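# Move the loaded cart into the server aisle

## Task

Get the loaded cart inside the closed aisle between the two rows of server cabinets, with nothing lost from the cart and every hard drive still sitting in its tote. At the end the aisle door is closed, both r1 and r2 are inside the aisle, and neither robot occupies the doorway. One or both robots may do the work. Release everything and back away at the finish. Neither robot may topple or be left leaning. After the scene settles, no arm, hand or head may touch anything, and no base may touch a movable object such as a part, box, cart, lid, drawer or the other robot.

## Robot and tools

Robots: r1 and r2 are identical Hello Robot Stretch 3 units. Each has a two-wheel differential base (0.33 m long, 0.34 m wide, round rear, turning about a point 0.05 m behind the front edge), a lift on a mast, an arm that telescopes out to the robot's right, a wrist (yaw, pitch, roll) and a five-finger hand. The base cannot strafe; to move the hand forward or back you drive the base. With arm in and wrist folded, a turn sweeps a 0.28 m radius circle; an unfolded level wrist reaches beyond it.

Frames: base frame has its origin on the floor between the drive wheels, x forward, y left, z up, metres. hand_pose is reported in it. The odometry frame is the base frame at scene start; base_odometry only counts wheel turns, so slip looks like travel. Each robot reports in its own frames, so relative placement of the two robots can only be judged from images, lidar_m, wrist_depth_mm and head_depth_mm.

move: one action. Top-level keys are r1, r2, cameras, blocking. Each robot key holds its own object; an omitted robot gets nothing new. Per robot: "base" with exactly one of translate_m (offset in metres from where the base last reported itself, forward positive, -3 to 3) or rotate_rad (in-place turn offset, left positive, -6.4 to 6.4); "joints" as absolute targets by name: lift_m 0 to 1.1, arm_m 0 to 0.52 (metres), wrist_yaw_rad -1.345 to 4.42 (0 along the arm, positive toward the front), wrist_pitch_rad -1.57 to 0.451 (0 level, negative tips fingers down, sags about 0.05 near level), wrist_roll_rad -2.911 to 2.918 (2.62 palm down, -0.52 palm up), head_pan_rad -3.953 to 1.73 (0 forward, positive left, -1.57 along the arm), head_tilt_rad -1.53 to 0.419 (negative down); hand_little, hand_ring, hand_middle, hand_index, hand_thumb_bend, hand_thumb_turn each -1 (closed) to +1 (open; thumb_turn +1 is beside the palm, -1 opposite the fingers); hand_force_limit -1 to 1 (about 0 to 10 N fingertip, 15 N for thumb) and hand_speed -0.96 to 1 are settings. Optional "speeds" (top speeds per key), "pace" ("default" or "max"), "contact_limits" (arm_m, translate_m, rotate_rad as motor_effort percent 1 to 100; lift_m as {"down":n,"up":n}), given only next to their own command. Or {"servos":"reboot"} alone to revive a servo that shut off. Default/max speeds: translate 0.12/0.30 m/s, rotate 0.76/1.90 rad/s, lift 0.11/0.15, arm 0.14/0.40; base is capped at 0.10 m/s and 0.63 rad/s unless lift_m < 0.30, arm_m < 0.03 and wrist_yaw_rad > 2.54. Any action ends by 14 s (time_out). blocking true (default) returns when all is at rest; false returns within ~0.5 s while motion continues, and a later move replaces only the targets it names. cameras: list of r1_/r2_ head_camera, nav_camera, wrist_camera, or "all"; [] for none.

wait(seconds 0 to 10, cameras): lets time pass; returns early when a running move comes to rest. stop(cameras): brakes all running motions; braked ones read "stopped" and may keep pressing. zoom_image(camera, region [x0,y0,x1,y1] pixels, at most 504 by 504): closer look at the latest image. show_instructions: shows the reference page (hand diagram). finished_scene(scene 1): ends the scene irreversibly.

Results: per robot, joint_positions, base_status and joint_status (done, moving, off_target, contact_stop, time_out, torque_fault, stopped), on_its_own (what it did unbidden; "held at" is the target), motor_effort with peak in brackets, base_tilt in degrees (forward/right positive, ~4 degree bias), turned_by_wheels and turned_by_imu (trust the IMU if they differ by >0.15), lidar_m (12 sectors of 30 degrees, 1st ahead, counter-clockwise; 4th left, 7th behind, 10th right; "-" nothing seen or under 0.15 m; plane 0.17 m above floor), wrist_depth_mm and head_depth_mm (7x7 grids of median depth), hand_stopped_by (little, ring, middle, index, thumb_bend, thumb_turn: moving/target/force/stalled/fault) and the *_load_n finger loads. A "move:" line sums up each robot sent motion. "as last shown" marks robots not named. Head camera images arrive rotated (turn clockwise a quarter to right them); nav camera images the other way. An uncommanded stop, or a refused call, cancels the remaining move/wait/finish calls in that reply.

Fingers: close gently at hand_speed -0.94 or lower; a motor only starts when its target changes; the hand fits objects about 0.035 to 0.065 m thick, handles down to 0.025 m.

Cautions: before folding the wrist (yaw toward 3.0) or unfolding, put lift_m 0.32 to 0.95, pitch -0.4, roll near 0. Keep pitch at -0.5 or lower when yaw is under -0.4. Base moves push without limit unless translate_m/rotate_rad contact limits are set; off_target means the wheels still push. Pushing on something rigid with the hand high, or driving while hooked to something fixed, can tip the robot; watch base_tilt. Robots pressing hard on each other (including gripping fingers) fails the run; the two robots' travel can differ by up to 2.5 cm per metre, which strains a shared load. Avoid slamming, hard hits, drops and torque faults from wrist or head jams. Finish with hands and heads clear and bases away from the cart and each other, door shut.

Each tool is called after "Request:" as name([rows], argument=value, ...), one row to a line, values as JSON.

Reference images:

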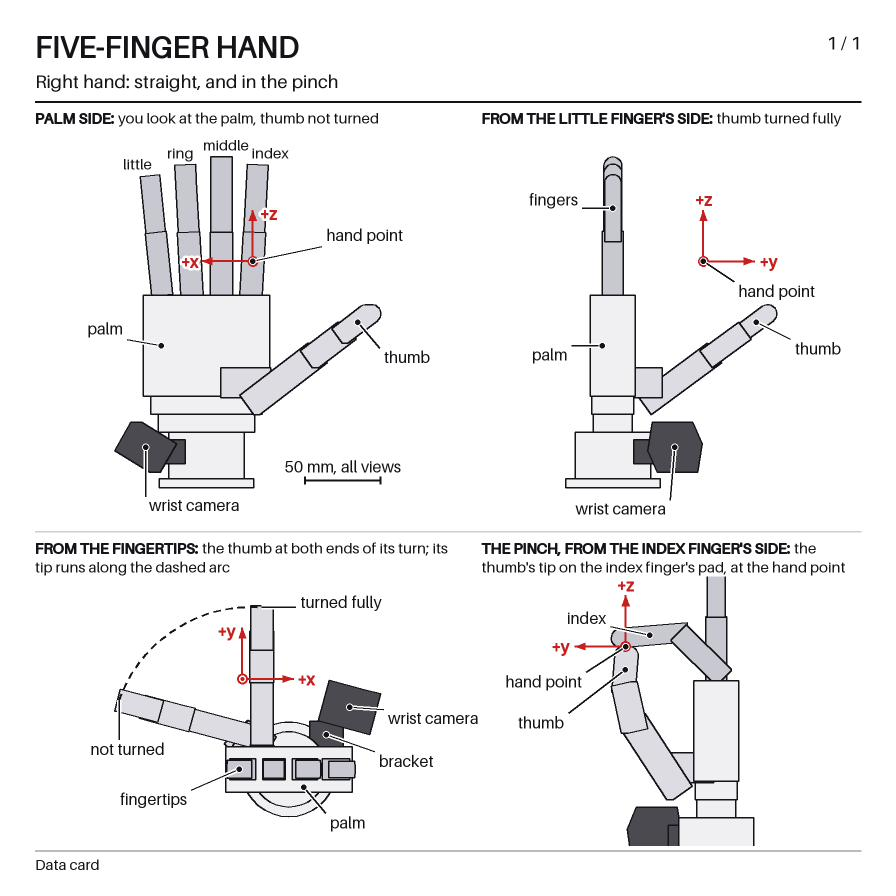

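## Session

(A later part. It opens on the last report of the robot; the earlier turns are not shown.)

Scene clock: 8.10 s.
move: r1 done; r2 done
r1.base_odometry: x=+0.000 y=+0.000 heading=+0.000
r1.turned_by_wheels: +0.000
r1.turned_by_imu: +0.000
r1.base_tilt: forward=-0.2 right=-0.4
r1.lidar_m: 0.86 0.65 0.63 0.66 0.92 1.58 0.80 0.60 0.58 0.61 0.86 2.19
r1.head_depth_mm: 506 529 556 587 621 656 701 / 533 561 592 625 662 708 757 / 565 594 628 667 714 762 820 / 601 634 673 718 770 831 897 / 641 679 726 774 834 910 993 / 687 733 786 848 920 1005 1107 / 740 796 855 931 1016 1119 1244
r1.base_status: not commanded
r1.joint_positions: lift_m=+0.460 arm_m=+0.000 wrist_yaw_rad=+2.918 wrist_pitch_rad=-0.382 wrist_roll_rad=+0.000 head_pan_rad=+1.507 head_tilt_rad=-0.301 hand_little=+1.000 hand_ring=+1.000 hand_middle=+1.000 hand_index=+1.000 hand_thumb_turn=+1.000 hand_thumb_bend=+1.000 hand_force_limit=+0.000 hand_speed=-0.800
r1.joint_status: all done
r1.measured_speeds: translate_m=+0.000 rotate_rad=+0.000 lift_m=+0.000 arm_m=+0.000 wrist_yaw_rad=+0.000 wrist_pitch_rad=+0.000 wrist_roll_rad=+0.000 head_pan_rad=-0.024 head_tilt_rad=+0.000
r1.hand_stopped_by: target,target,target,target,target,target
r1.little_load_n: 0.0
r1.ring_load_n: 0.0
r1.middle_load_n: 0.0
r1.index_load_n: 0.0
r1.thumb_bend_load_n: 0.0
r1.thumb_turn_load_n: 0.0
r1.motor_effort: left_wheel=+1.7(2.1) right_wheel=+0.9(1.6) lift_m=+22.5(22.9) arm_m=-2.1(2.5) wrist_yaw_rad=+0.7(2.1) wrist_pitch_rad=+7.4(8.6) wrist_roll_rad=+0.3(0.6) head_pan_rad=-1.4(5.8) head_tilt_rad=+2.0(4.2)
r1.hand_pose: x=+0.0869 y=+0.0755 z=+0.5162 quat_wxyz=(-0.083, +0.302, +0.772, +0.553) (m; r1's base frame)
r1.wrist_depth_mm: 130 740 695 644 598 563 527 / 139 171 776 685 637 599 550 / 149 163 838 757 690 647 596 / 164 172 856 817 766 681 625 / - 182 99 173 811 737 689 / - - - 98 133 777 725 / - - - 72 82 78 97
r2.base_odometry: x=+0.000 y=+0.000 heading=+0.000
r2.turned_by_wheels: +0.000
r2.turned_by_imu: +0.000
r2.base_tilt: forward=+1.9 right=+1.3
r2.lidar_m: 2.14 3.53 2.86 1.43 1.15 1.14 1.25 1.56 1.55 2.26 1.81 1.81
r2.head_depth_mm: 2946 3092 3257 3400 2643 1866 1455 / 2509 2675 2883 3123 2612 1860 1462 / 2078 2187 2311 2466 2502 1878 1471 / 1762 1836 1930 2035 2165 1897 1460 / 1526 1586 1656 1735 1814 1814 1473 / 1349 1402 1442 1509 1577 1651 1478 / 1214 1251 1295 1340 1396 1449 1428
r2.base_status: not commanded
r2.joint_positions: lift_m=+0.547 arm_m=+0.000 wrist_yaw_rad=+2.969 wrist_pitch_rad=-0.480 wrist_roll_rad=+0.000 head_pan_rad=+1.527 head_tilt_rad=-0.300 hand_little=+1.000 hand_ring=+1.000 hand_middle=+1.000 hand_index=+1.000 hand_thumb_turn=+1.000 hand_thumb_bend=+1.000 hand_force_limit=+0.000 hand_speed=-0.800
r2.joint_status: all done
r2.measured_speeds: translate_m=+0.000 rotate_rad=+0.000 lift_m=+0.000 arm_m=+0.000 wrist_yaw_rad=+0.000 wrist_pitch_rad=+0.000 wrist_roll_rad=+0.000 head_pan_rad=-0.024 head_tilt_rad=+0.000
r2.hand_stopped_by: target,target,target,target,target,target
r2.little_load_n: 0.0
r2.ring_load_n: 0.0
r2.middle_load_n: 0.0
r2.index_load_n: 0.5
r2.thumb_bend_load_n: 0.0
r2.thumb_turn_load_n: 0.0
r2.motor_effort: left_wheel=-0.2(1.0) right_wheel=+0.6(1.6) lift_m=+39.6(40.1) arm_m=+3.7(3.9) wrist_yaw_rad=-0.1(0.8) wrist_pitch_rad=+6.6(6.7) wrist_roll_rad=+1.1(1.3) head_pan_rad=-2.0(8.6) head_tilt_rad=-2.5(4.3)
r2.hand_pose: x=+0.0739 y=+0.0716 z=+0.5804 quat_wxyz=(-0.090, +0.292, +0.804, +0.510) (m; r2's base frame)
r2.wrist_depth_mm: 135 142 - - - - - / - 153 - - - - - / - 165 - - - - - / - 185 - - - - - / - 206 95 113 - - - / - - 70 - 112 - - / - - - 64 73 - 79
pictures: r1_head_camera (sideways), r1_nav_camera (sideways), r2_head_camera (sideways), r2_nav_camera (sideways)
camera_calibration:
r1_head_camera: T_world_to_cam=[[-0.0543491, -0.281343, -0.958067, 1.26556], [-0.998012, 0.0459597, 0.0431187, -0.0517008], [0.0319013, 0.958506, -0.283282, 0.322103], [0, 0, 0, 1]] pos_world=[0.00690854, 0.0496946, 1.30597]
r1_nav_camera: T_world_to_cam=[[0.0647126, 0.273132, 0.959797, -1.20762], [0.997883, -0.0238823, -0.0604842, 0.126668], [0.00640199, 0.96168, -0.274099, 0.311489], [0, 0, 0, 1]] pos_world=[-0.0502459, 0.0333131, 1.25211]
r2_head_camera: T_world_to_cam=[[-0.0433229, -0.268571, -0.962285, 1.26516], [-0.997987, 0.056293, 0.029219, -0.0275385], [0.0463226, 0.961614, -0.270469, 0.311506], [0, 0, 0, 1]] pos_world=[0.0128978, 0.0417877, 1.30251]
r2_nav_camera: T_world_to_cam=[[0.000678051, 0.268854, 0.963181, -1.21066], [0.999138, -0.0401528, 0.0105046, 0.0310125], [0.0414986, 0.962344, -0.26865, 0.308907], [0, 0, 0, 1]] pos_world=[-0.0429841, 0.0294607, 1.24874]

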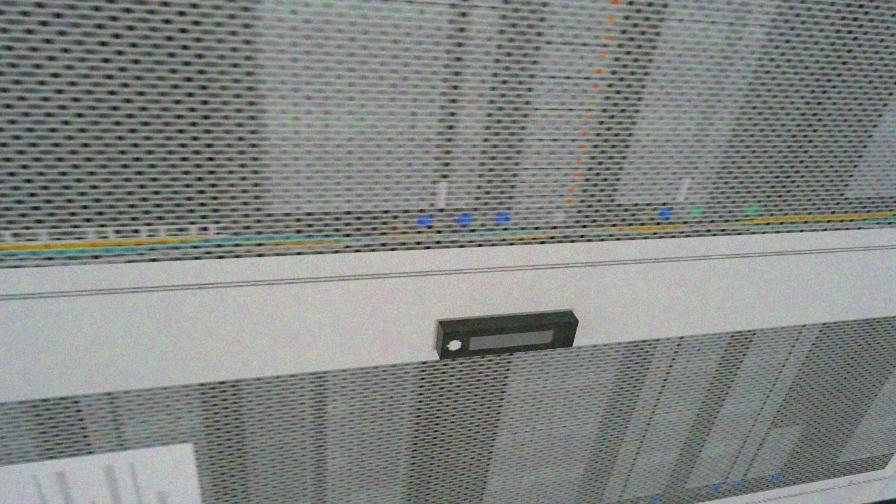

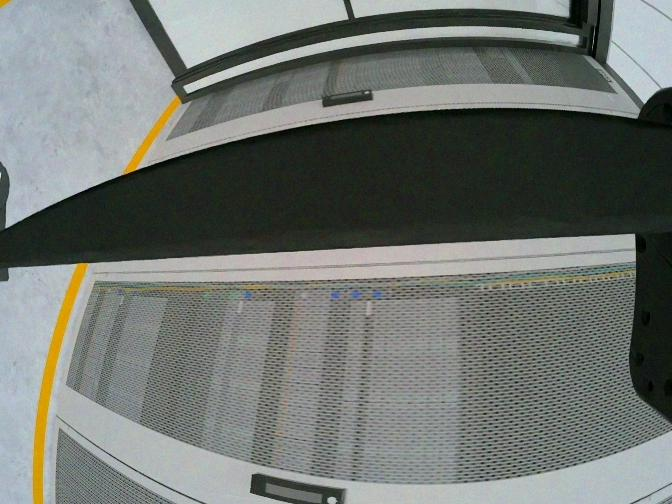

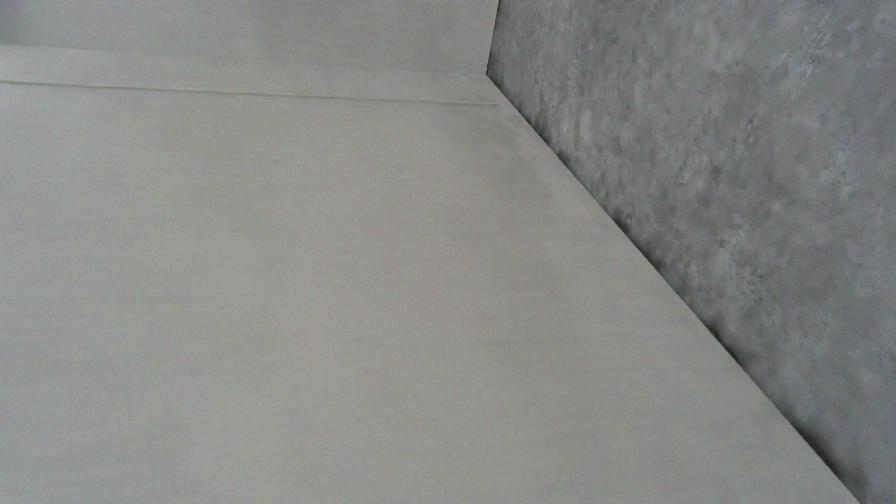

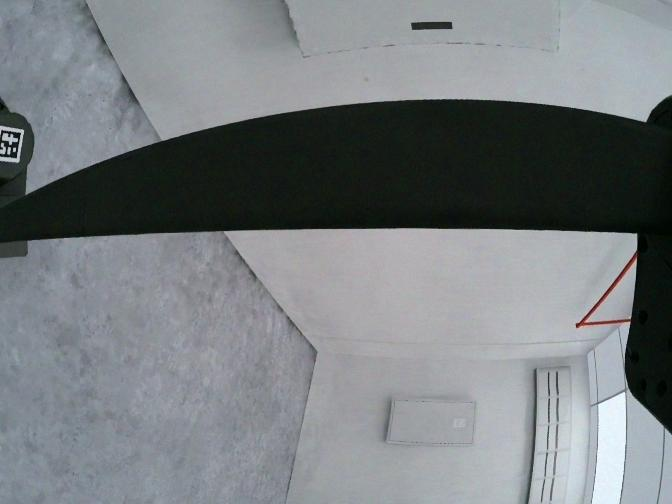

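Request:
move(r1={"joints":{"head_pan_rad":-2.8,"head_tilt_rad":-0.15}}, r2={"joints":{"head_pan_rad":-2.1,"head_tilt_rad":-0.4}}, cameras=["r1_head_camera","r2_nav_camera","r2_head_camera"])

Request:
move(r1={"joints":{"head_pan_rad":-3.5,"head_tilt_rad":-0.15}}, r2={"joints":{"head_pan_rad":-1.35,"head_tilt_rad":-0.1}}, cameras=["r1_head_camera","r1_nav_camera","r2_nav_camera","r2_head_camera"])

Scene clock: 11.63 s.
move: r1 done; r2 done
r1.base_odometry: x=+0.000 y=+0.000 heading=+0.000
r1.turned_by_wheels: +0.000
r1.turned_by_imu: +0.000
r1.base_tilt: forward=-0.1 right=-0.4
r1.lidar_m: 0.86 0.64 0.63 0.66 0.92 1.57 0.80 0.60 0.58 0.61 0.86 2.19
r1.head_depth_mm: 854 881 905 923 951 989 1011 / 772 794 813 830 856 878 899 / 709 721 743 753 771 793 809 / 650 663 676 692 705 719 736 / 603 613 626 637 634 645 676 / 564 571 579 592 602 612 624 / 525 534 541 550 558 569 578
r1.base_status: not commanded
r1.joint_positions: lift_m=+0.460 arm_m=+0.000 wrist_yaw_rad=+2.918 wrist_pitch_rad=-0.382 wrist_roll_rad=+0.000 head_pan_rad=-2.807 head_tilt_rad=-0.150 hand_little=+1.000 hand_ring=+1.000 hand_middle=+1.000 hand_index=+1.000 hand_thumb_turn=+1.000 hand_thumb_bend=+1.000 hand_force_limit=+0.000 hand_speed=-0.800
r1.joint_status: all done
r1.measured_speeds: translate_m=+0.000 rotate_rad=+0.000 lift_m=+0.000 arm_m=+0.000 wrist_yaw_rad=+0.000 wrist_pitch_rad=+0.000 wrist_roll_rad=+0.000 head_pan_rad=+0.024 head_tilt_rad=+0.000
r1.hand_stopped_by: target,target,target,target,target,target
r1.little_load_n: 0.5
r1.ring_load_n: 0.0
r1.middle_load_n: 0.0
r1.index_load_n: 0.0
r1.thumb_bend_load_n: 0.0
r1.thumb_turn_load_n: 0.0
r1.motor_effort: left_wheel=+1.0(2.1) right_wheel=+0.8(1.8) lift_m=+22.5(23.0) arm_m=-2.9(3.1) wrist_yaw_rad=+0.2(1.9) wrist_pitch_rad=+7.3(8.4) wrist_roll_rad=+0.3(0.6) head_pan_rad=+1.2(6.7) head_tilt_rad=+5.2(8.2)
r1.hand_pose: x=+0.0869 y=+0.0755 z=+0.5162 quat_wxyz=(-0.083, +0.302, +0.772, +0.553) (m; r1's base frame)
r1.wrist_depth_mm: 130 755 707 659 603 554 523 / 138 171 769 698 643 598 553 / 149 162 822 774 670 643 582 / 163 171 918 839 746 670 631 / - 182 99 172 814 756 683 / - - - 98 134 767 741 / - - - 72 82 78 97
r2.base_odometry: x=+0.000 y=+0.000 heading=+0.000
r2.turned_by_wheels: +0.000
r2.turned_by_imu: +0.000
r2.base_tilt: forward=+1.9 right=+1.3
r2.lidar_m: 2.13 3.55 2.87 1.42 1.15 1.14 1.25 1.57 1.54 2.26 1.82 1.81
r2.head_depth_mm: - - - 3321 2214 1664 1339 / - - - 1657 1912 1669 1340 / - - - 2926 1962 1682 1342 / - - - 2958 1981 1694 1352 / - - - 1690 1966 1703 1358 / - - - 2937 2259 1706 1357 / - - - 3536 2269 1706 1368
r2.base_status: not commanded
r2.joint_positions: lift_m=+0.547 arm_m=+0.000 wrist_yaw_rad=+2.969 wrist_pitch_rad=-0.480 wrist_roll_rad=+0.000 head_pan_rad=-2.121 head_tilt_rad=-0.401 hand_little=+1.000 hand_ring=+1.000 hand_middle=+1.000 hand_index=+1.000 hand_thumb_turn=+1.000 hand_thumb_bend=+1.000 hand_force_limit=+0.000 hand_speed=-0.800
r2.joint_status: all done
r2.measured_speeds: translate_m=+0.000 rotate_rad=+0.000 lift_m=+0.000 arm_m=+0.000 wrist_yaw_rad=+0.000 wrist_pitch_rad=+0.000 wrist_roll_rad=+0.000 head_pan_rad=+0.024 head_tilt_rad=+0.000
r2.hand_stopped_by: target,target,target,target,target,target
r2.little_load_n: 0.0
r2.ring_load_n: 0.0
r2.middle_load_n: 0.0
r2.index_load_n: 0.0
r2.thumb_bend_load_n: 0.0
r2.thumb_turn_load_n: 0.0
r2.motor_effort: left_wheel=+0.0(1.1) right_wheel=+0.9(1.5) lift_m=+39.5(39.8) arm_m=+4.8(4.9) wrist_yaw_rad=-0.5(1.4) wrist_pitch_rad=+6.5(6.8) wrist_roll_rad=+1.1(1.3) head_pan_rad=+3.4(6.0) head_tilt_rad=-2.1(5.0)
r2.hand_pose: x=+0.0739 y=+0.0716 z=+0.5804 quat_wxyz=(-0.090, +0.292, +0.804, +0.510) (m; r2's base frame)
r2.wrist_depth_mm: 135 142 - - - - - / - 153 - - - - - / - 166 - - - - - / - 185 - - - - - / - 206 95 114 - - - / - - 70 - 112 - - / - - - 64 73 - 78
pictures: r1_head_camera (sideways), r2_head_camera (sideways), r2_nav_camera (sideways)
camera_calibration:
r1_head_camera: T_world_to_cam=[[0.141129, 0.0105177, -0.989935, 1.30603], [0.350151, -0.93584, 0.0399761, -0.055771], [-0.926, -0.352269, -0.135757, 0.135932], [0, 0, 0, 1]] pos_world=[-0.0389188, -0.0180447, 1.31357]
r2_head_camera: T_world_to_cam=[[0.218207, 0.295106, -0.930214, 1.22166], [0.843687, -0.536113, 0.0278305, -0.0369489], [-0.490487, -0.790882, -0.365961, 0.439093], [0, 0, 0, 1]] pos_world=[-0.0200328, -0.033058, 1.29813]
r2_nav_camera: T_world_to_cam=[[-0.181075, -0.316141, 0.931271, -1.16781], [-0.854544, 0.519281, 0.0101254, 0.0427546], [-0.486793, -0.793979, -0.364185, 0.436437], [0, 0, 0, 1]] pos_world=[0.037529, -0.044872, 1.24606]

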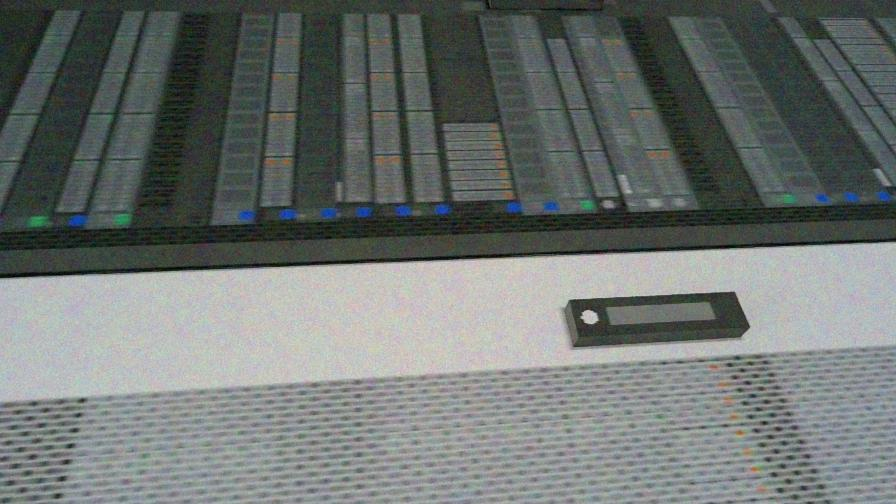

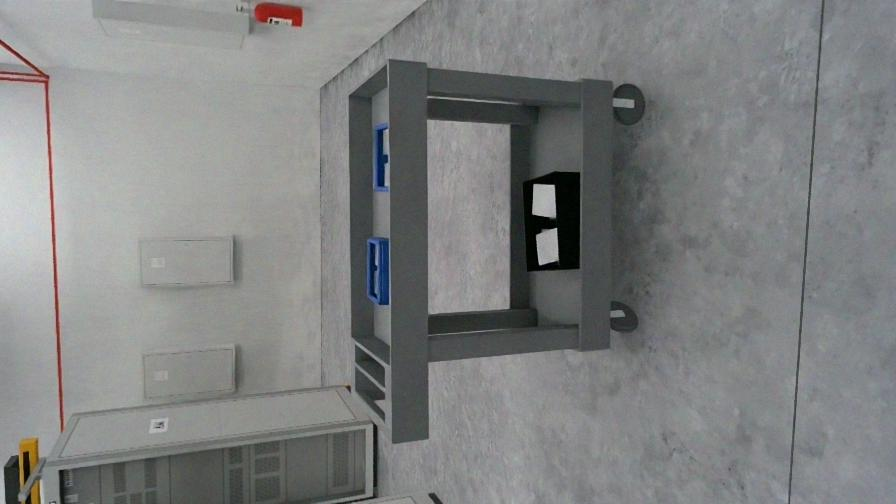

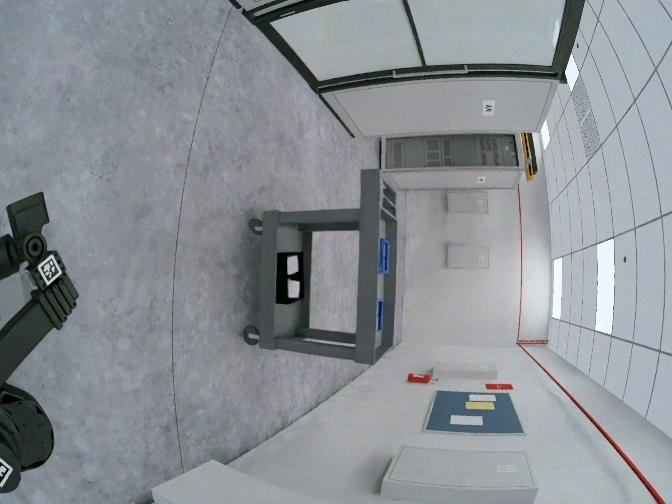

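Scene clock: 13.27 s.
move: r1 done; r2 done
r1.base_odometry: x=+0.000 y=+0.000 heading=+0.000
r1.turned_by_wheels: +0.000
r1.turned_by_imu: +0.000
r1.base_tilt: forward=-0.1 right=-0.4
r1.lidar_m: 0.86 0.65 0.63 0.66 0.92 1.58 0.80 0.60 0.58 0.61 0.86 2.19
r1.head_depth_mm: 1383 1415 1458 1502 1526 1590 1613 / 1425 1461 1497 1542 1577 1621 1659 / 1455 1505 1544 1580 1642 1667 1697 / 1499 1530 1568 1601 1657 1699 1715 / 1474 1537 1536 1591 1627 1612 1602 / 1245 1250 1236 1230 1199 1223 1220 / 1012 1003 999 993 992 989 987
r1.base_status: not commanded
r1.joint_positions: lift_m=+0.460 arm_m=+0.000 wrist_yaw_rad=+2.918 wrist_pitch_rad=-0.382 wrist_roll_rad=+0.000 head_pan_rad=-3.507 head_tilt_rad=-0.150 hand_little=+1.000 hand_ring=+1.000 hand_middle=+1.000 hand_index=+1.000 hand_thumb_turn=+1.000 hand_thumb_bend=+1.000 hand_force_limit=+0.000 hand_speed=-0.800
r1.joint_status: all done
r1.measured_speeds: translate_m=+0.000 rotate_rad=+0.000 lift_m=+0.000 arm_m=+0.000 wrist_yaw_rad=+0.000 wrist_pitch_rad=+0.000 wrist_roll_rad=+0.000 head_pan_rad=+0.024 head_tilt_rad=+0.000
r1.hand_stopped_by: target,target,target,target,target,target
r1.little_load_n: 0.0
r1.ring_load_n: 0.5
r1.middle_load_n: 0.0
r1.index_load_n: 0.0
r1.thumb_bend_load_n: 0.0
r1.thumb_turn_load_n: 0.0
r1.motor_effort: left_wheel=+0.8(1.9) right_wheel=+0.6(1.7) lift_m=+22.7(22.9) arm_m=-3.4(3.6) wrist_yaw_rad=-0.7(2.1) wrist_pitch_rad=+8.1(8.3) wrist_roll_rad=+0.3(0.5) head_pan_rad=+1.4(7.3) head_tilt_rad=+3.6(6.4)
r1.hand_pose: x=+0.0869 y=+0.0755 z=+0.5162 quat_wxyz=(-0.083, +0.302, +0.772, +0.553) (m; r1's base frame)
r1.wrist_depth_mm: 130 709 703 641 592 554 519 / 139 170 787 686 638 593 557 / 150 163 844 761 695 634 597 / 164 171 884 809 759 686 629 / - 181 99 173 812 765 692 / - - - 98 133 745 724 / - - - 72 83 78 97
r2.base_odometry: x=+0.000 y=+0.000 heading=+0.000
r2.turned_by_wheels: +0.000
r2.turned_by_imu: +0.000
r2.base_tilt: forward=+1.9 right=+1.4
r2.lidar_m: 2.13 3.54 2.86 1.43 1.15 1.15 1.26 1.56 1.55 2.26 1.82 1.81
r2.head_depth_mm: 3710 - 3139 3272 3279 2492 1813 / 3869 2818 2813 2844 2898 2497 1816 / 3694 2464 2532 2569 2588 2505 1797 / 3647 2225 2286 2310 2343 2308 1822 / 3296 2059 2103 2119 2128 2168 1828 / 3136 1873 1887 1907 1932 1969 1828 / 1769 1733 1756 1764 1782 1811 1776
r2.base_status: not commanded
r2.joint_positions: lift_m=+0.547 arm_m=+0.000 wrist_yaw_rad=+2.969 wrist_pitch_rad=-0.480 wrist_roll_rad=+0.000 head_pan_rad=-1.351 head_tilt_rad=-0.106 hand_little=+1.000 hand_ring=+1.000 hand_middle=+1.000 hand_index=+1.000 hand_thumb_turn=+1.000 hand_thumb_bend=+1.000 hand_force_limit=+0.000 hand_speed=-0.800
r2.joint_status: all done
r2.measured_speeds: all 0
r2.hand_stopped_by: target,target,target,target,target,target
r2.little_load_n: 0.0
r2.ring_load_n: 0.0
r2.middle_load_n: 0.0
r2.index_load_n: 0.5
r2.thumb_bend_load_n: 0.0
r2.thumb_turn_load_n: 0.0
r2.motor_effort: left_wheel=+0.0(0.6) right_wheel=+1.0(1.3) lift_m=+39.0(39.7) arm_m=+5.1(5.6) wrist_yaw_rad=-0.4(1.1) wrist_pitch_rad=+6.4(6.7) wrist_roll_rad=+1.0(1.2) head_pan_rad=+4.0(7.9) head_tilt_rad=+7.2(8.8)
r2.hand_pose: x=+0.0739 y=+0.0716 z=+0.5804 quat_wxyz=(-0.090, +0.292, +0.804, +0.510) (m; r2's base frame)
r2.wrist_depth_mm: 135 143 - - - - - / - 153 - - - - - / - 166 - - - - - / - 184 - - - - - / - 206 95 113 - - - / - - 70 - 112 - - / - - - 64 73 - 78
pictures: r1_head_camera (sideways), r1_nav_camera (sideways), r2_head_camera (sideways), r2_nav_camera (sideways)
camera_calibration:
r1_head_camera: T_world_to_cam=[[0.114723, -0.0828715, -0.989935, 1.30619], [-0.334973, -0.941379, 0.0399868, -0.0516447], [-0.935218, 0.327014, -0.135758, 0.136015], [0, 0, 0, 1]] pos_world=[-0.0399461, 0.0151498, 1.31357]
r1_nav_camera: T_world_to_cam=[[-0.103736, 0.0902735, 0.9905, -1.24674], [0.311732, 0.948645, -0.0538109, 0.122217], [-0.94449, 0.303189, -0.12655, 0.125158], [0, 0, 0, 1]] pos_world=[-0.0492206, -0.0413394, 1.25732]
r2_head_camera: T_world_to_cam=[[0.0134694, 0.0848632, -0.996302, 1.3094], [0.976942, 0.211212, 0.0311983, -0.0421093], [0.213078, -0.973749, -0.0800616, 0.0627214], [0, 0, 0, 1]] pos_world=[0.010137, -0.0411511, 1.31089]
r2_nav_camera: T_world_to_cam=[[0.0277565, -0.0738456, 0.996883, -1.25493], [-0.975618, -0.219204, 0.0109265, 0.042448], [0.217714, -0.97288, -0.0781294, 0.0598509], [0, 0, 0, 1]] pos_world=[0.063215, -0.0251383, 1.25523]

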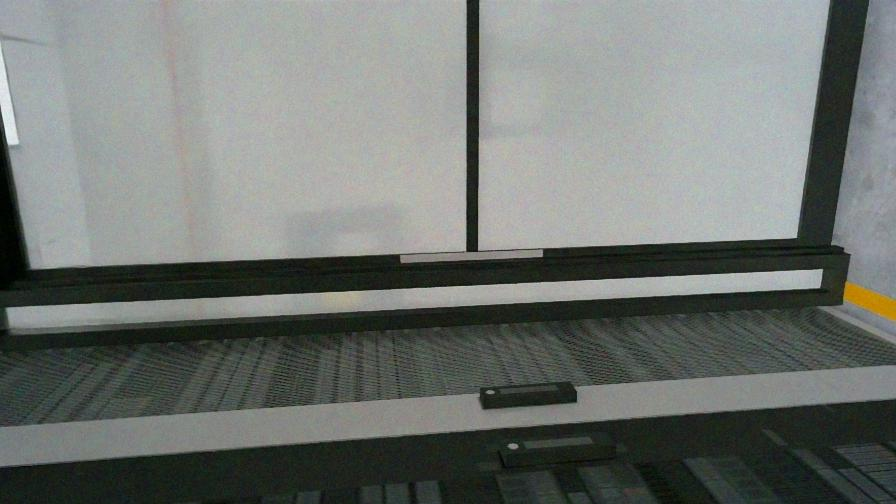

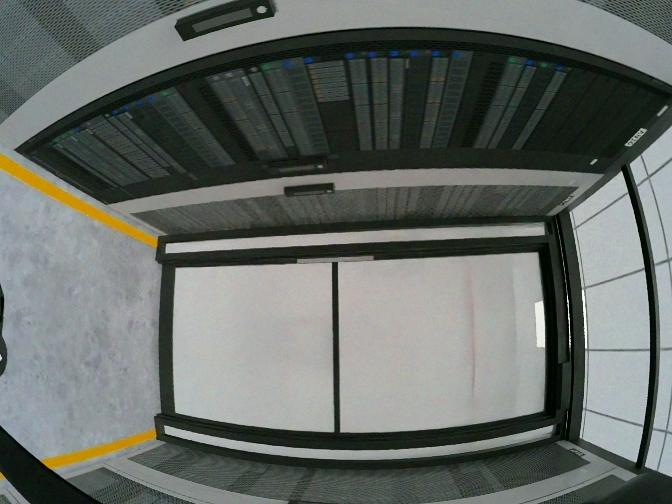

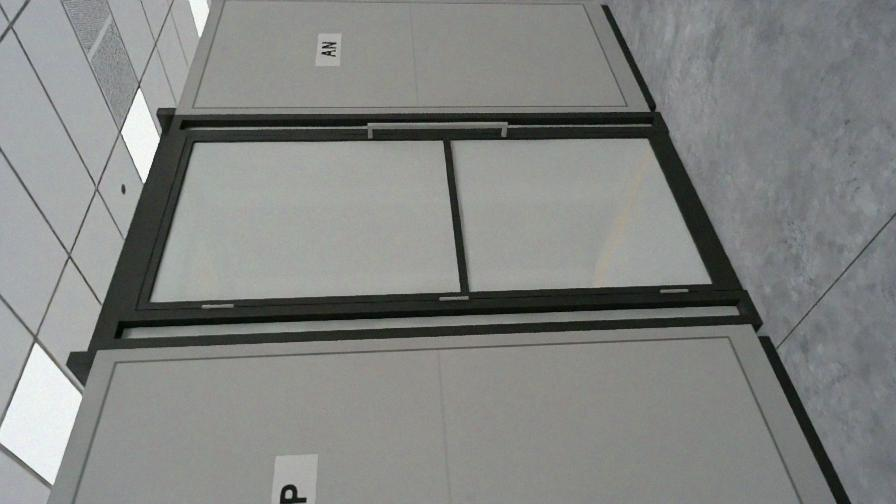

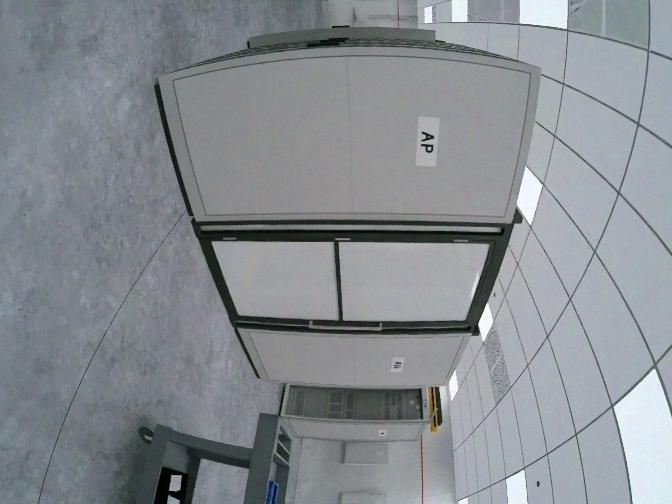

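Request:
zoom_image(camera="r1_nav_camera", region=[400, 200, 672, 480])

Request:
zoom_image(camera="r1_head_camera", region=[300, 150, 700, 400])

Request:
zoom_image(camera="r2_head_camera", region=[50, 80, 553, 400])

Scaled by 1.800 from the camera's 672x504 image, which has a finer 792x594 frame.

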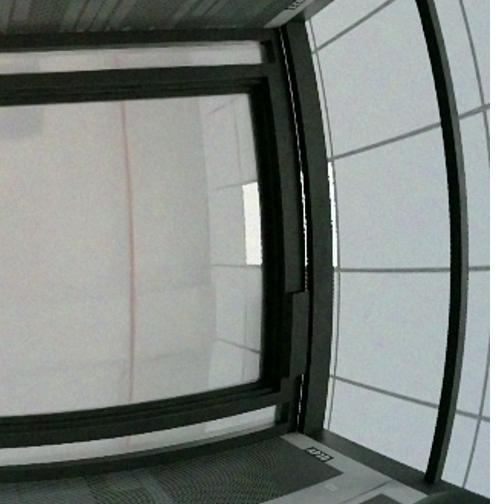

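Scaled by 1.260 from the camera's 896x504 image, which has a finer 1280x720 frame.

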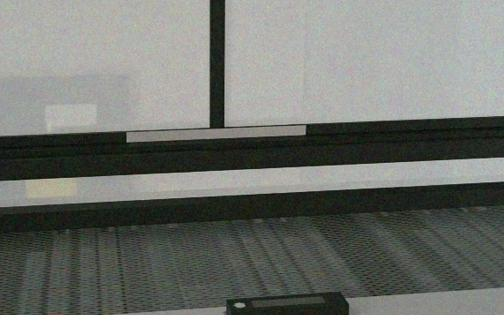

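Scaled by 1.002 from the camera's 896x504 image, which has a finer 1280x720 frame.

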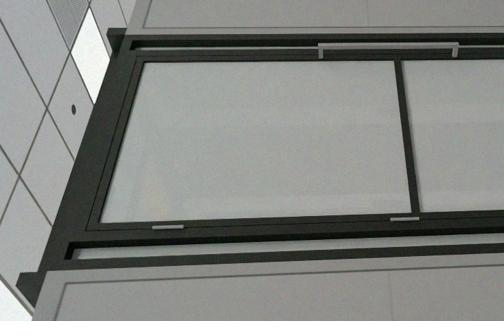

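Request:
move(r1={"joints":{"head_pan_rad":-0.52,"head_tilt_rad":-0.2}}, r2={"joints":{"head_pan_rad":-2.25,"head_tilt_rad":-0.4}}, cameras=["r1_head_camera","r1_nav_camera","r2_nav_camera","r2_head_camera"])

Request:
zoom_image(camera="r2_head_camera", region=[300, 100, 700, 500])

Request:
zoom_image(camera="r2_nav_camera", region=[150, 100, 550, 500])

Scene clock: 20.30 s.
move: r1 done; r2 done
r1.base_odometry: x=+0.000 y=+0.000 heading=+0.000
r1.turned_by_wheels: +0.000
r1.turned_by_imu: +0.000
r1.base_tilt: forward=-0.2 right=-0.4
r1.lidar_m: 0.86 0.65 0.62 0.66 0.92 1.57 0.80 0.60 0.58 0.61 0.86 2.19
r1.head_depth_mm: 2370 2375 2444 2462 2509 2157 1649 / - - - - 3434 2236 1655 / - - - - 3422 2239 1672 / - - - - 3538 2260 1679 / - 2975 2880 2786 2770 2252 1689 / 1929 1879 1861 1850 1809 1798 1630 / 1414 1400 1375 1336 1360 1345 1339
r1.base_status: not commanded
r1.joint_positions: lift_m=+0.460 arm_m=+0.000 wrist_yaw_rad=+2.918 wrist_pitch_rad=-0.382 wrist_roll_rad=+0.000 head_pan_rad=-0.512 head_tilt_rad=-0.200 hand_little=+1.000 hand_ring=+1.000 hand_middle=+1.000 hand_index=+1.000 hand_thumb_turn=+1.000 hand_thumb_bend=+1.000 hand_force_limit=+0.000 hand_speed=-0.800
r1.joint_status: all done
r1.measured_speeds: translate_m=+0.000 rotate_rad=+0.000 lift_m=+0.000 arm_m=+0.000 wrist_yaw_rad=+0.000 wrist_pitch_rad=+0.000 wrist_roll_rad=+0.000 head_pan_rad=-0.024 head_tilt_rad=+0.000
r1.hand_stopped_by: target,target,target,target,target,target
r1.little_load_n: 0.0
r1.ring_load_n: 0.0
r1.middle_load_n: 0.0
r1.index_load_n: 0.0
r1.thumb_bend_load_n: 0.0
r1.thumb_turn_load_n: 0.0
r1.motor_effort: left_wheel=+1.4(1.9) right_wheel=+1.5(1.6) lift_m=+22.5(22.9) arm_m=-4.3(4.6) wrist_yaw_rad=+0.0(1.6) wrist_pitch_rad=+7.9(8.3) wrist_roll_rad=+0.2(0.6) head_pan_rad=-1.4(6.7) head_tilt_rad=-1.0(3.5)
r1.hand_pose: x=+0.0869 y=+0.0755 z=+0.5162 quat_wxyz=(-0.083, +0.302, +0.772, +0.553) (m; r1's base frame)
r1.wrist_depth_mm: 130 750 706 652 593 556 526 / 138 171 766 698 629 581 563 / 150 162 818 741 692 637 597 / 164 171 870 822 743 694 622 / - 182 99 172 827 740 685 / - - - 98 133 754 721 / - - - 72 82 78 97
r2.base_odometry: x=+0.000 y=+0.000 heading=+0.000
r2.turned_by_wheels: +0.000
r2.turned_by_imu: +0.000
r2.base_tilt: forward=+2.0 right=+1.3
r2.lidar_m: 2.14 3.54 2.87 1.43 1.15 1.14 1.26 1.57 1.54 2.26 1.82 1.81
r2.head_depth_mm: 2777 2805 2901 2924 2240 1691 1343 / 3898 3802 - 3389 2236 1677 1348 / - - - 2023 1960 1686 1352 / - - - 2783 1969 1700 1351 / - - - 2851 1998 1693 1365 / - - - 1856 1856 1696 1359 / - - - 2836 2277 1719 1369
r2.base_status: not commanded
r2.joint_positions: lift_m=+0.547 arm_m=+0.000 wrist_yaw_rad=+2.969 wrist_pitch_rad=-0.480 wrist_roll_rad=+0.000 head_pan_rad=-2.255 head_tilt_rad=-0.397 hand_little=+1.000 hand_ring=+1.000 hand_middle=+1.000 hand_index=+1.000 hand_thumb_turn=+1.000 hand_thumb_bend=+1.000 hand_force_limit=+0.000 hand_speed=-0.800
r2.joint_status: all done
r2.measured_speeds: all 0
r2.hand_stopped_by: target,target,target,target,target,target
r2.little_load_n: -0.5
r2.ring_load_n: 0.0
r2.middle_load_n: 0.0
r2.index_load_n: 0.0
r2.thumb_bend_load_n: 0.0
r2.thumb_turn_load_n: 0.0
r2.motor_effort: left_wheel=+0.2(0.9) right_wheel=+0.8(1.4) lift_m=+39.2(39.6) arm_m=+7.1(7.4) wrist_yaw_rad=-0.4(1.1) wrist_pitch_rad=+6.7(6.8) wrist_roll_rad=+0.8(1.2) head_pan_rad=-1.1(4.9) head_tilt_rad=-3.0(5.5)
r2.hand_pose: x=+0.0739 y=+0.0716 z=+0.5804 quat_wxyz=(-0.090, +0.292, +0.804, +0.510) (m; r2's base frame)
r2.wrist_depth_mm: 135 143 - - - - - / - 153 - - - - - / - 166 - - - - - / - 185 - - - - - / - 207 95 113 - - - / - - 70 - 112 - - / - - - 64 73 - 78
pictures: r1_head_camera (sideways), r1_nav_camera (sideways), r2_head_camera (sideways), r2_nav_camera (sideways)
camera_calibration:
r1_head_camera: T_world_to_cam=[[-0.144581, 0.123038, -0.981814, 1.2971], [0.470728, 0.881319, 0.0411249, -0.0580435], [0.870351, -0.456221, -0.18534, 0.189563], [0, 0, 0, 1]] pos_world=[0.0498734, -0.021955, 1.31103]
r1_nav_camera: T_world_to_cam=[[0.132628, -0.12879, 0.982763, -1.23808], [-0.449401, -0.891561, -0.0561893, 0.129959], [0.88343, -0.434202, -0.176124, 0.178566], [0, 0, 0, 1]] pos_world=[0.0648563, 0.0339487, 1.25549]
r2_head_camera: T_world_to_cam=[[0.253193, 0.260689, -0.93163, 1.22334], [0.764893, -0.643558, 0.0277979, -0.0364152], [-0.592311, -0.719635, -0.362344, 0.434964], [0, 0, 0, 1]] pos_world=[-0.0242547, -0.029332, 1.29832]
r2_nav_camera: T_world_to_cam=[[-0.219251, -0.286429, 0.932677, -1.16944], [-0.777769, 0.628468, 0.0101695, 0.0422965], [-0.589071, -0.723178, -0.360568, 0.432319], [0, 0, 0, 1]] pos_world=[0.0311625, -0.0488999, 1.24616]

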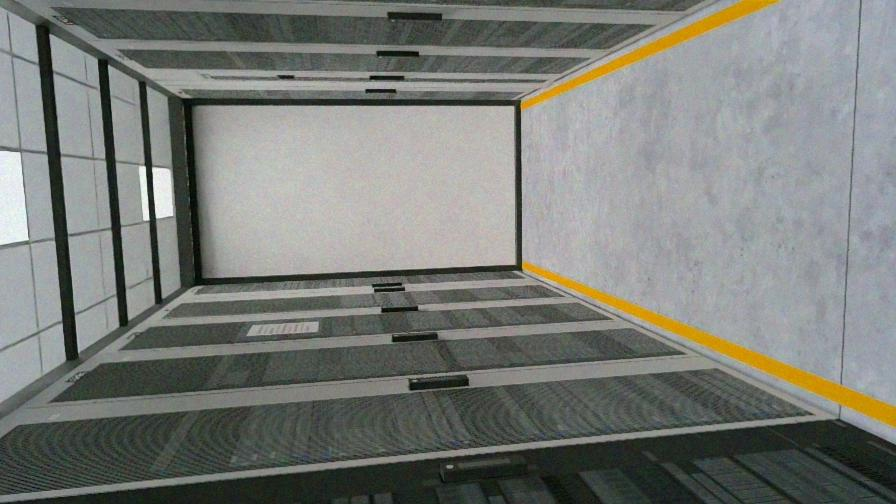

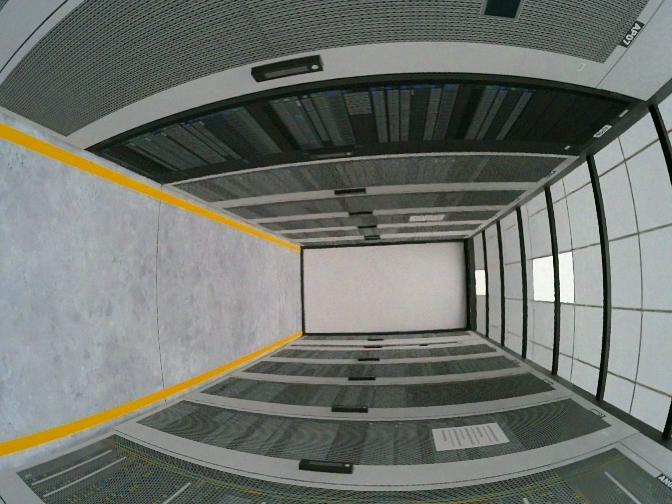

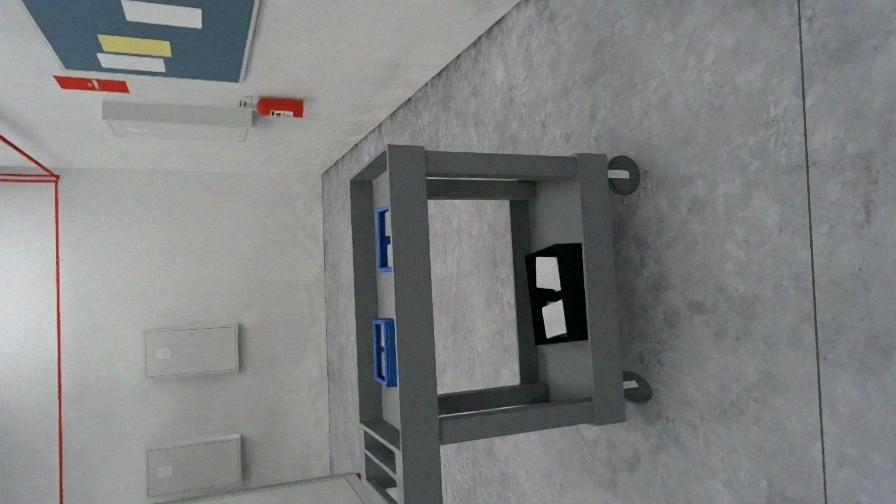

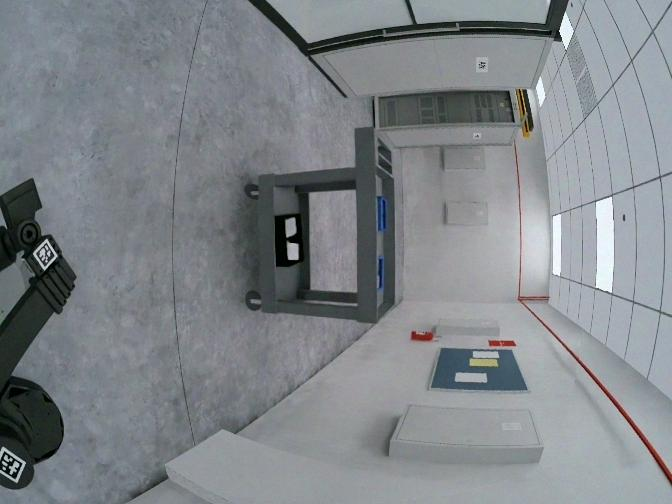

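Scaled by 1.260 from the camera's 896x504 image, which has a finer 1280x720 frame.

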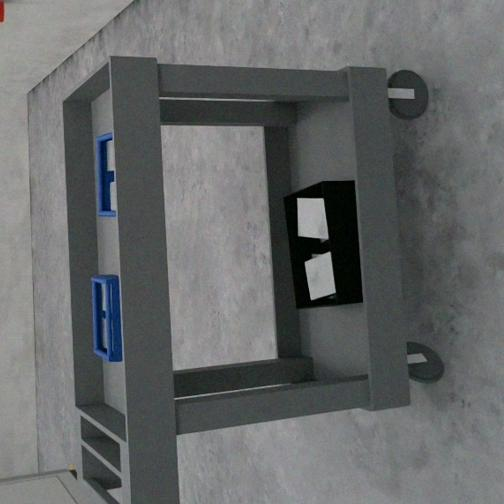

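Scaled by 1.260 from the camera's 672x504 image, which has a finer 792x594 frame.

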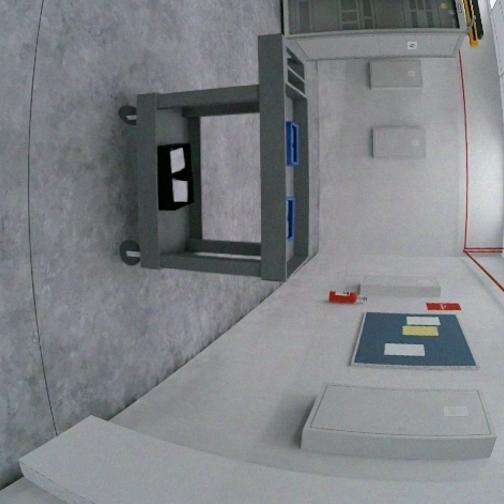

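Request:
move(r1={"base":{"rotate_rad":-0.52},"joints":{"head_pan_rad":-3.14,"head_tilt_rad":-0.35}}, r2={"base":{"rotate_rad":0.515},"joints":{"head_pan_rad":-3.14,"head_tilt_rad":-0.5}}, cameras=["r1_head_camera","r1_nav_camera","r2_nav_camera","r2_head_camera"])

Scene clock: 25.10 s.
move: r1 done; r2 done
r1.base_odometry: x=+0.000 y=+0.000 heading=-0.520
r1.turned_by_wheels: -0.520
r1.turned_by_imu: -0.517
r1.base_tilt: forward=-0.1 right=-0.4
r1.lidar_m: 2.12 0.86 0.64 0.63 0.66 0.93 1.57 0.80 0.60 0.58 0.61 0.87
r1.head_depth_mm: 1330 1413 1514 1600 1713 1757 1407 / 1343 1424 1517 1634 1754 1790 1420 / 1350 1439 1523 1656 1760 1818 1425 / 1360 1441 1556 1658 1806 1825 1448 / 1378 1460 1569 1687 1805 1858 1444 / 1358 1441 1529 1633 1697 1709 1452 / 1338 1347 1341 1321 1312 1311 1298
r1.base_status: done
r1.joint_positions: lift_m=+0.460 arm_m=+0.000 wrist_yaw_rad=+2.918 wrist_pitch_rad=-0.382 wrist_roll_rad=+0.000 head_pan_rad=-3.147 head_tilt_rad=-0.354 hand_little=+1.000 hand_ring=+1.000 hand_middle=+1.000 hand_index=+1.000 hand_thumb_turn=+1.000 hand_thumb_bend=+1.000 hand_force_limit=+0.000 hand_speed=-0.800
r1.joint_status: all done
r1.measured_speeds: translate_m=+0.000 rotate_rad=+0.000 lift_m=+0.000 arm_m=+0.000 wrist_yaw_rad=+0.000 wrist_pitch_rad=+0.000 wrist_roll_rad=+0.000 head_pan_rad=+0.024 head_tilt_rad=+0.000
r1.hand_stopped_by: target,target,target,target,target,target
r1.little_load_n: 0.0
r1.ring_load_n: 0.0
r1.middle_load_n: 0.0
r1.index_load_n: 0.0
r1.thumb_bend_load_n: 0.0
r1.thumb_turn_load_n: 0.0
r1.motor_effort: left_wheel=+9.6(13.7) right_wheel=-7.6(10.2) lift_m=+23.0(23.0) arm_m=-5.7(5.7) wrist_yaw_rad=-1.3(2.0) wrist_pitch_rad=+7.5(8.4) wrist_roll_rad=+0.3(0.8) head_pan_rad=+2.4(5.6) head_tilt_rad=+4.1(5.1)
r1.hand_pose: x=+0.0869 y=+0.0755 z=+0.5162 quat_wxyz=(-0.083, +0.302, +0.772, +0.553) (m; r1's base frame)
r1.wrist_depth_mm: 130 568 604 635 682 711 755 / 139 171 663 687 737 773 819 / 150 162 705 748 824 857 927 / 647 171 769 798 897 962 - / 732 182 99 135 - - - / 728 - - 97 116 - - / - - - 72 82 78 96
r2.base_odometry: x=+0.000 y=+0.000 heading=+0.515
r2.turned_by_wheels: +0.515
r2.turned_by_imu: +0.514
r2.base_tilt: forward=+2.1 right=+1.3
r2.lidar_m: 3.54 2.96 1.44 1.16 1.15 1.24 1.57 1.55 2.28 1.81 1.80 2.13
r2.head_depth_mm: 1262 1337 1408 1503 1607 1520 1252 / 1541 1664 1816 1938 1823 1537 1257 / 1677 1778 2191 2310 1966 1543 1263 / 2244 2471 2764 2775 1970 1536 1261 / 2845 3224 3532 2715 1969 1529 1266 / 3694 - - 2021 1826 1552 1272 / - - 1831 2772 1795 1545 1272
r2.base_status: done
r2.joint_positions: lift_m=+0.547 arm_m=+0.000 wrist_yaw_rad=+2.969 wrist_pitch_rad=-0.480 wrist_roll_rad=+0.000 head_pan_rad=-3.150 head_tilt_rad=-0.500 hand_little=+1.000 hand_ring=+1.000 hand_middle=+1.000 hand_index=+1.000 hand_thumb_turn=+1.000 hand_thumb_bend=+1.000 hand_force_limit=+0.000 hand_speed=-0.800
r2.joint_status: all done
r2.measured_speeds: all 0
r2.hand_stopped_by: target,target,target,target,target,target
r2.little_load_n: 0.0
r2.ring_load_n: 0.0
r2.middle_load_n: 0.0
r2.index_load_n: 0.0
r2.thumb_bend_load_n: 0.0
r2.thumb_turn_load_n: 0.0
r2.motor_effort: left_wheel=-10.1(13.4) right_wheel=+6.4(10.7) lift_m=+38.7(39.3) arm_m=+8.1(8.4) wrist_yaw_rad=-0.6(1.1) wrist_pitch_rad=+6.3(6.7) wrist_roll_rad=+0.8(1.2) head_pan_rad=+1.9(6.5) head_tilt_rad=-2.2(5.6)
r2.hand_pose: x=+0.0739 y=+0.0716 z=+0.5804 quat_wxyz=(-0.090, +0.292, +0.804, +0.510) (m; r2's base frame)
r2.wrist_depth_mm: 135 142 - - - - - / - 153 - - - - - / - 165 - - - - - / - 185 - - - - - / - 206 95 113 - - - / - - 70 - 112 - - / - - - 64 73 - 79
pictures: r1_head_camera (sideways), r1_nav_camera (sideways), r2_head_camera (sideways), r2_nav_camera (sideways)
camera_calibration:
r1_head_camera: T_world_to_cam=[[0.334416, -0.0382082, -0.941651, 1.24173], [0.00957698, -0.998988, 0.0439359, -0.0588847], [-0.942377, -0.023711, -0.333711, 0.393661], [0, 0, 0, 1]] pos_world=[-0.0437142, -0.00204662, 1.30324]
r1_nav_camera: T_world_to_cam=[[-0.326972, 0.0490936, 0.943758, -1.18424], [-0.0305882, 0.997577, -0.0624907, 0.135553], [-0.944539, -0.0493006, -0.324678, 0.383033], [0, 0, 0, 1]] pos_world=[-0.0212768, -0.0582025, 1.25047]
r2_head_camera: T_world_to_cam=[[0.455967, -0.0353763, -0.889293, 1.16687], [-0.0266409, -0.999304, 0.026093, -0.0293758], [-0.889598, 0.0117941, -0.456592, 0.559432], [0, 0, 0, 1]] pos_world=[-0.0351679, 0.00532625, 1.29389]
r2_nav_camera: T_world_to_cam=[[-0.454862, -0.0072505, 0.890533, -1.11302], [0.00299909, 0.999949, 0.0096732, 0.0381088], [-0.890557, 0.00707075, -0.454816, 0.556856], [0, 0, 0, 1]] pos_world=[-0.0104743, -0.0501142, 1.24408]

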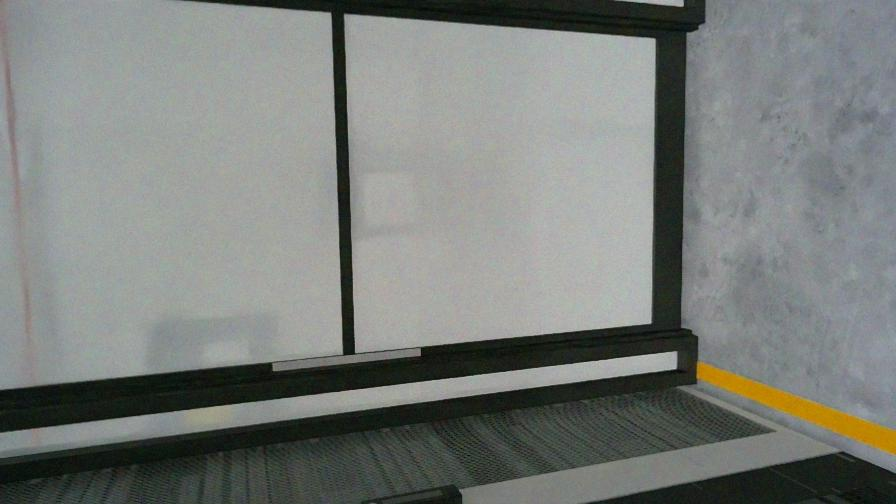

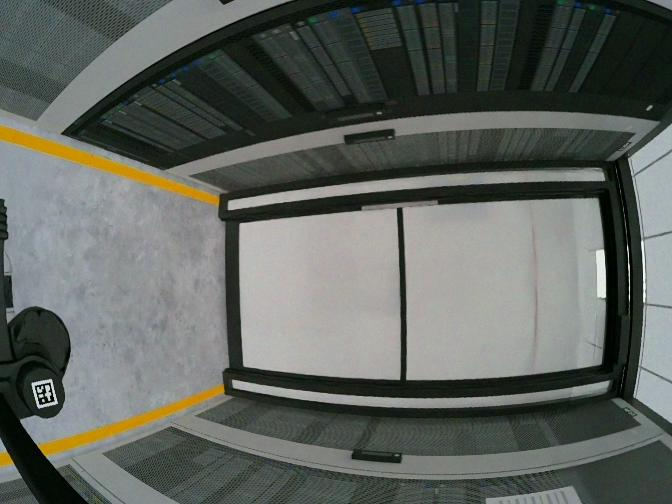

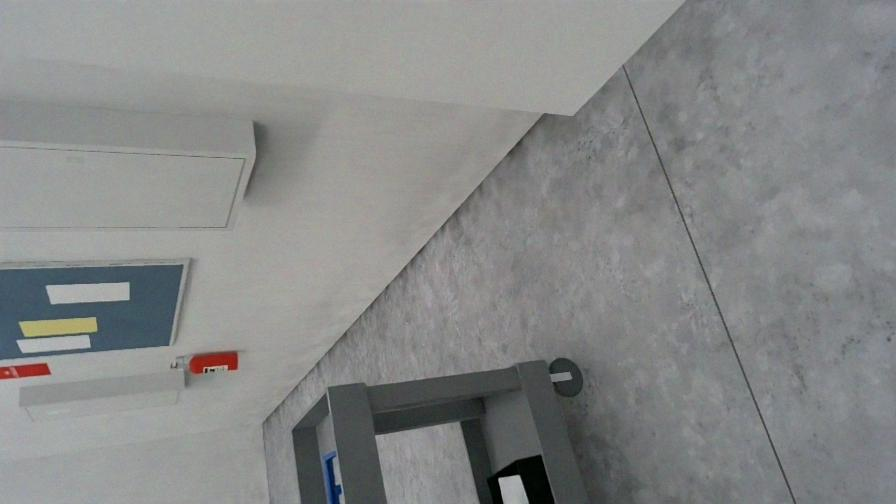

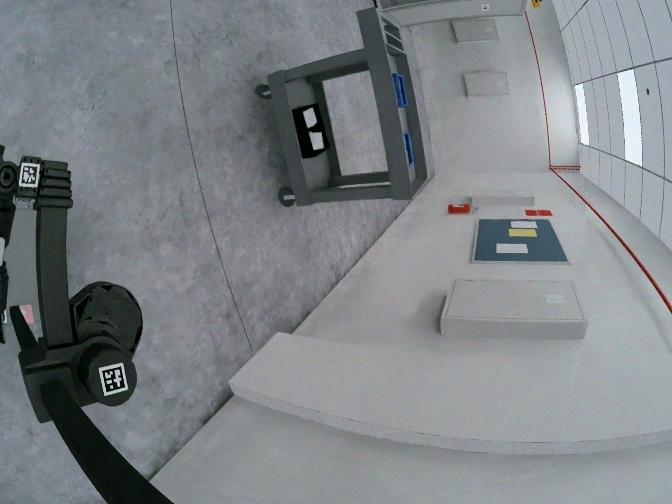

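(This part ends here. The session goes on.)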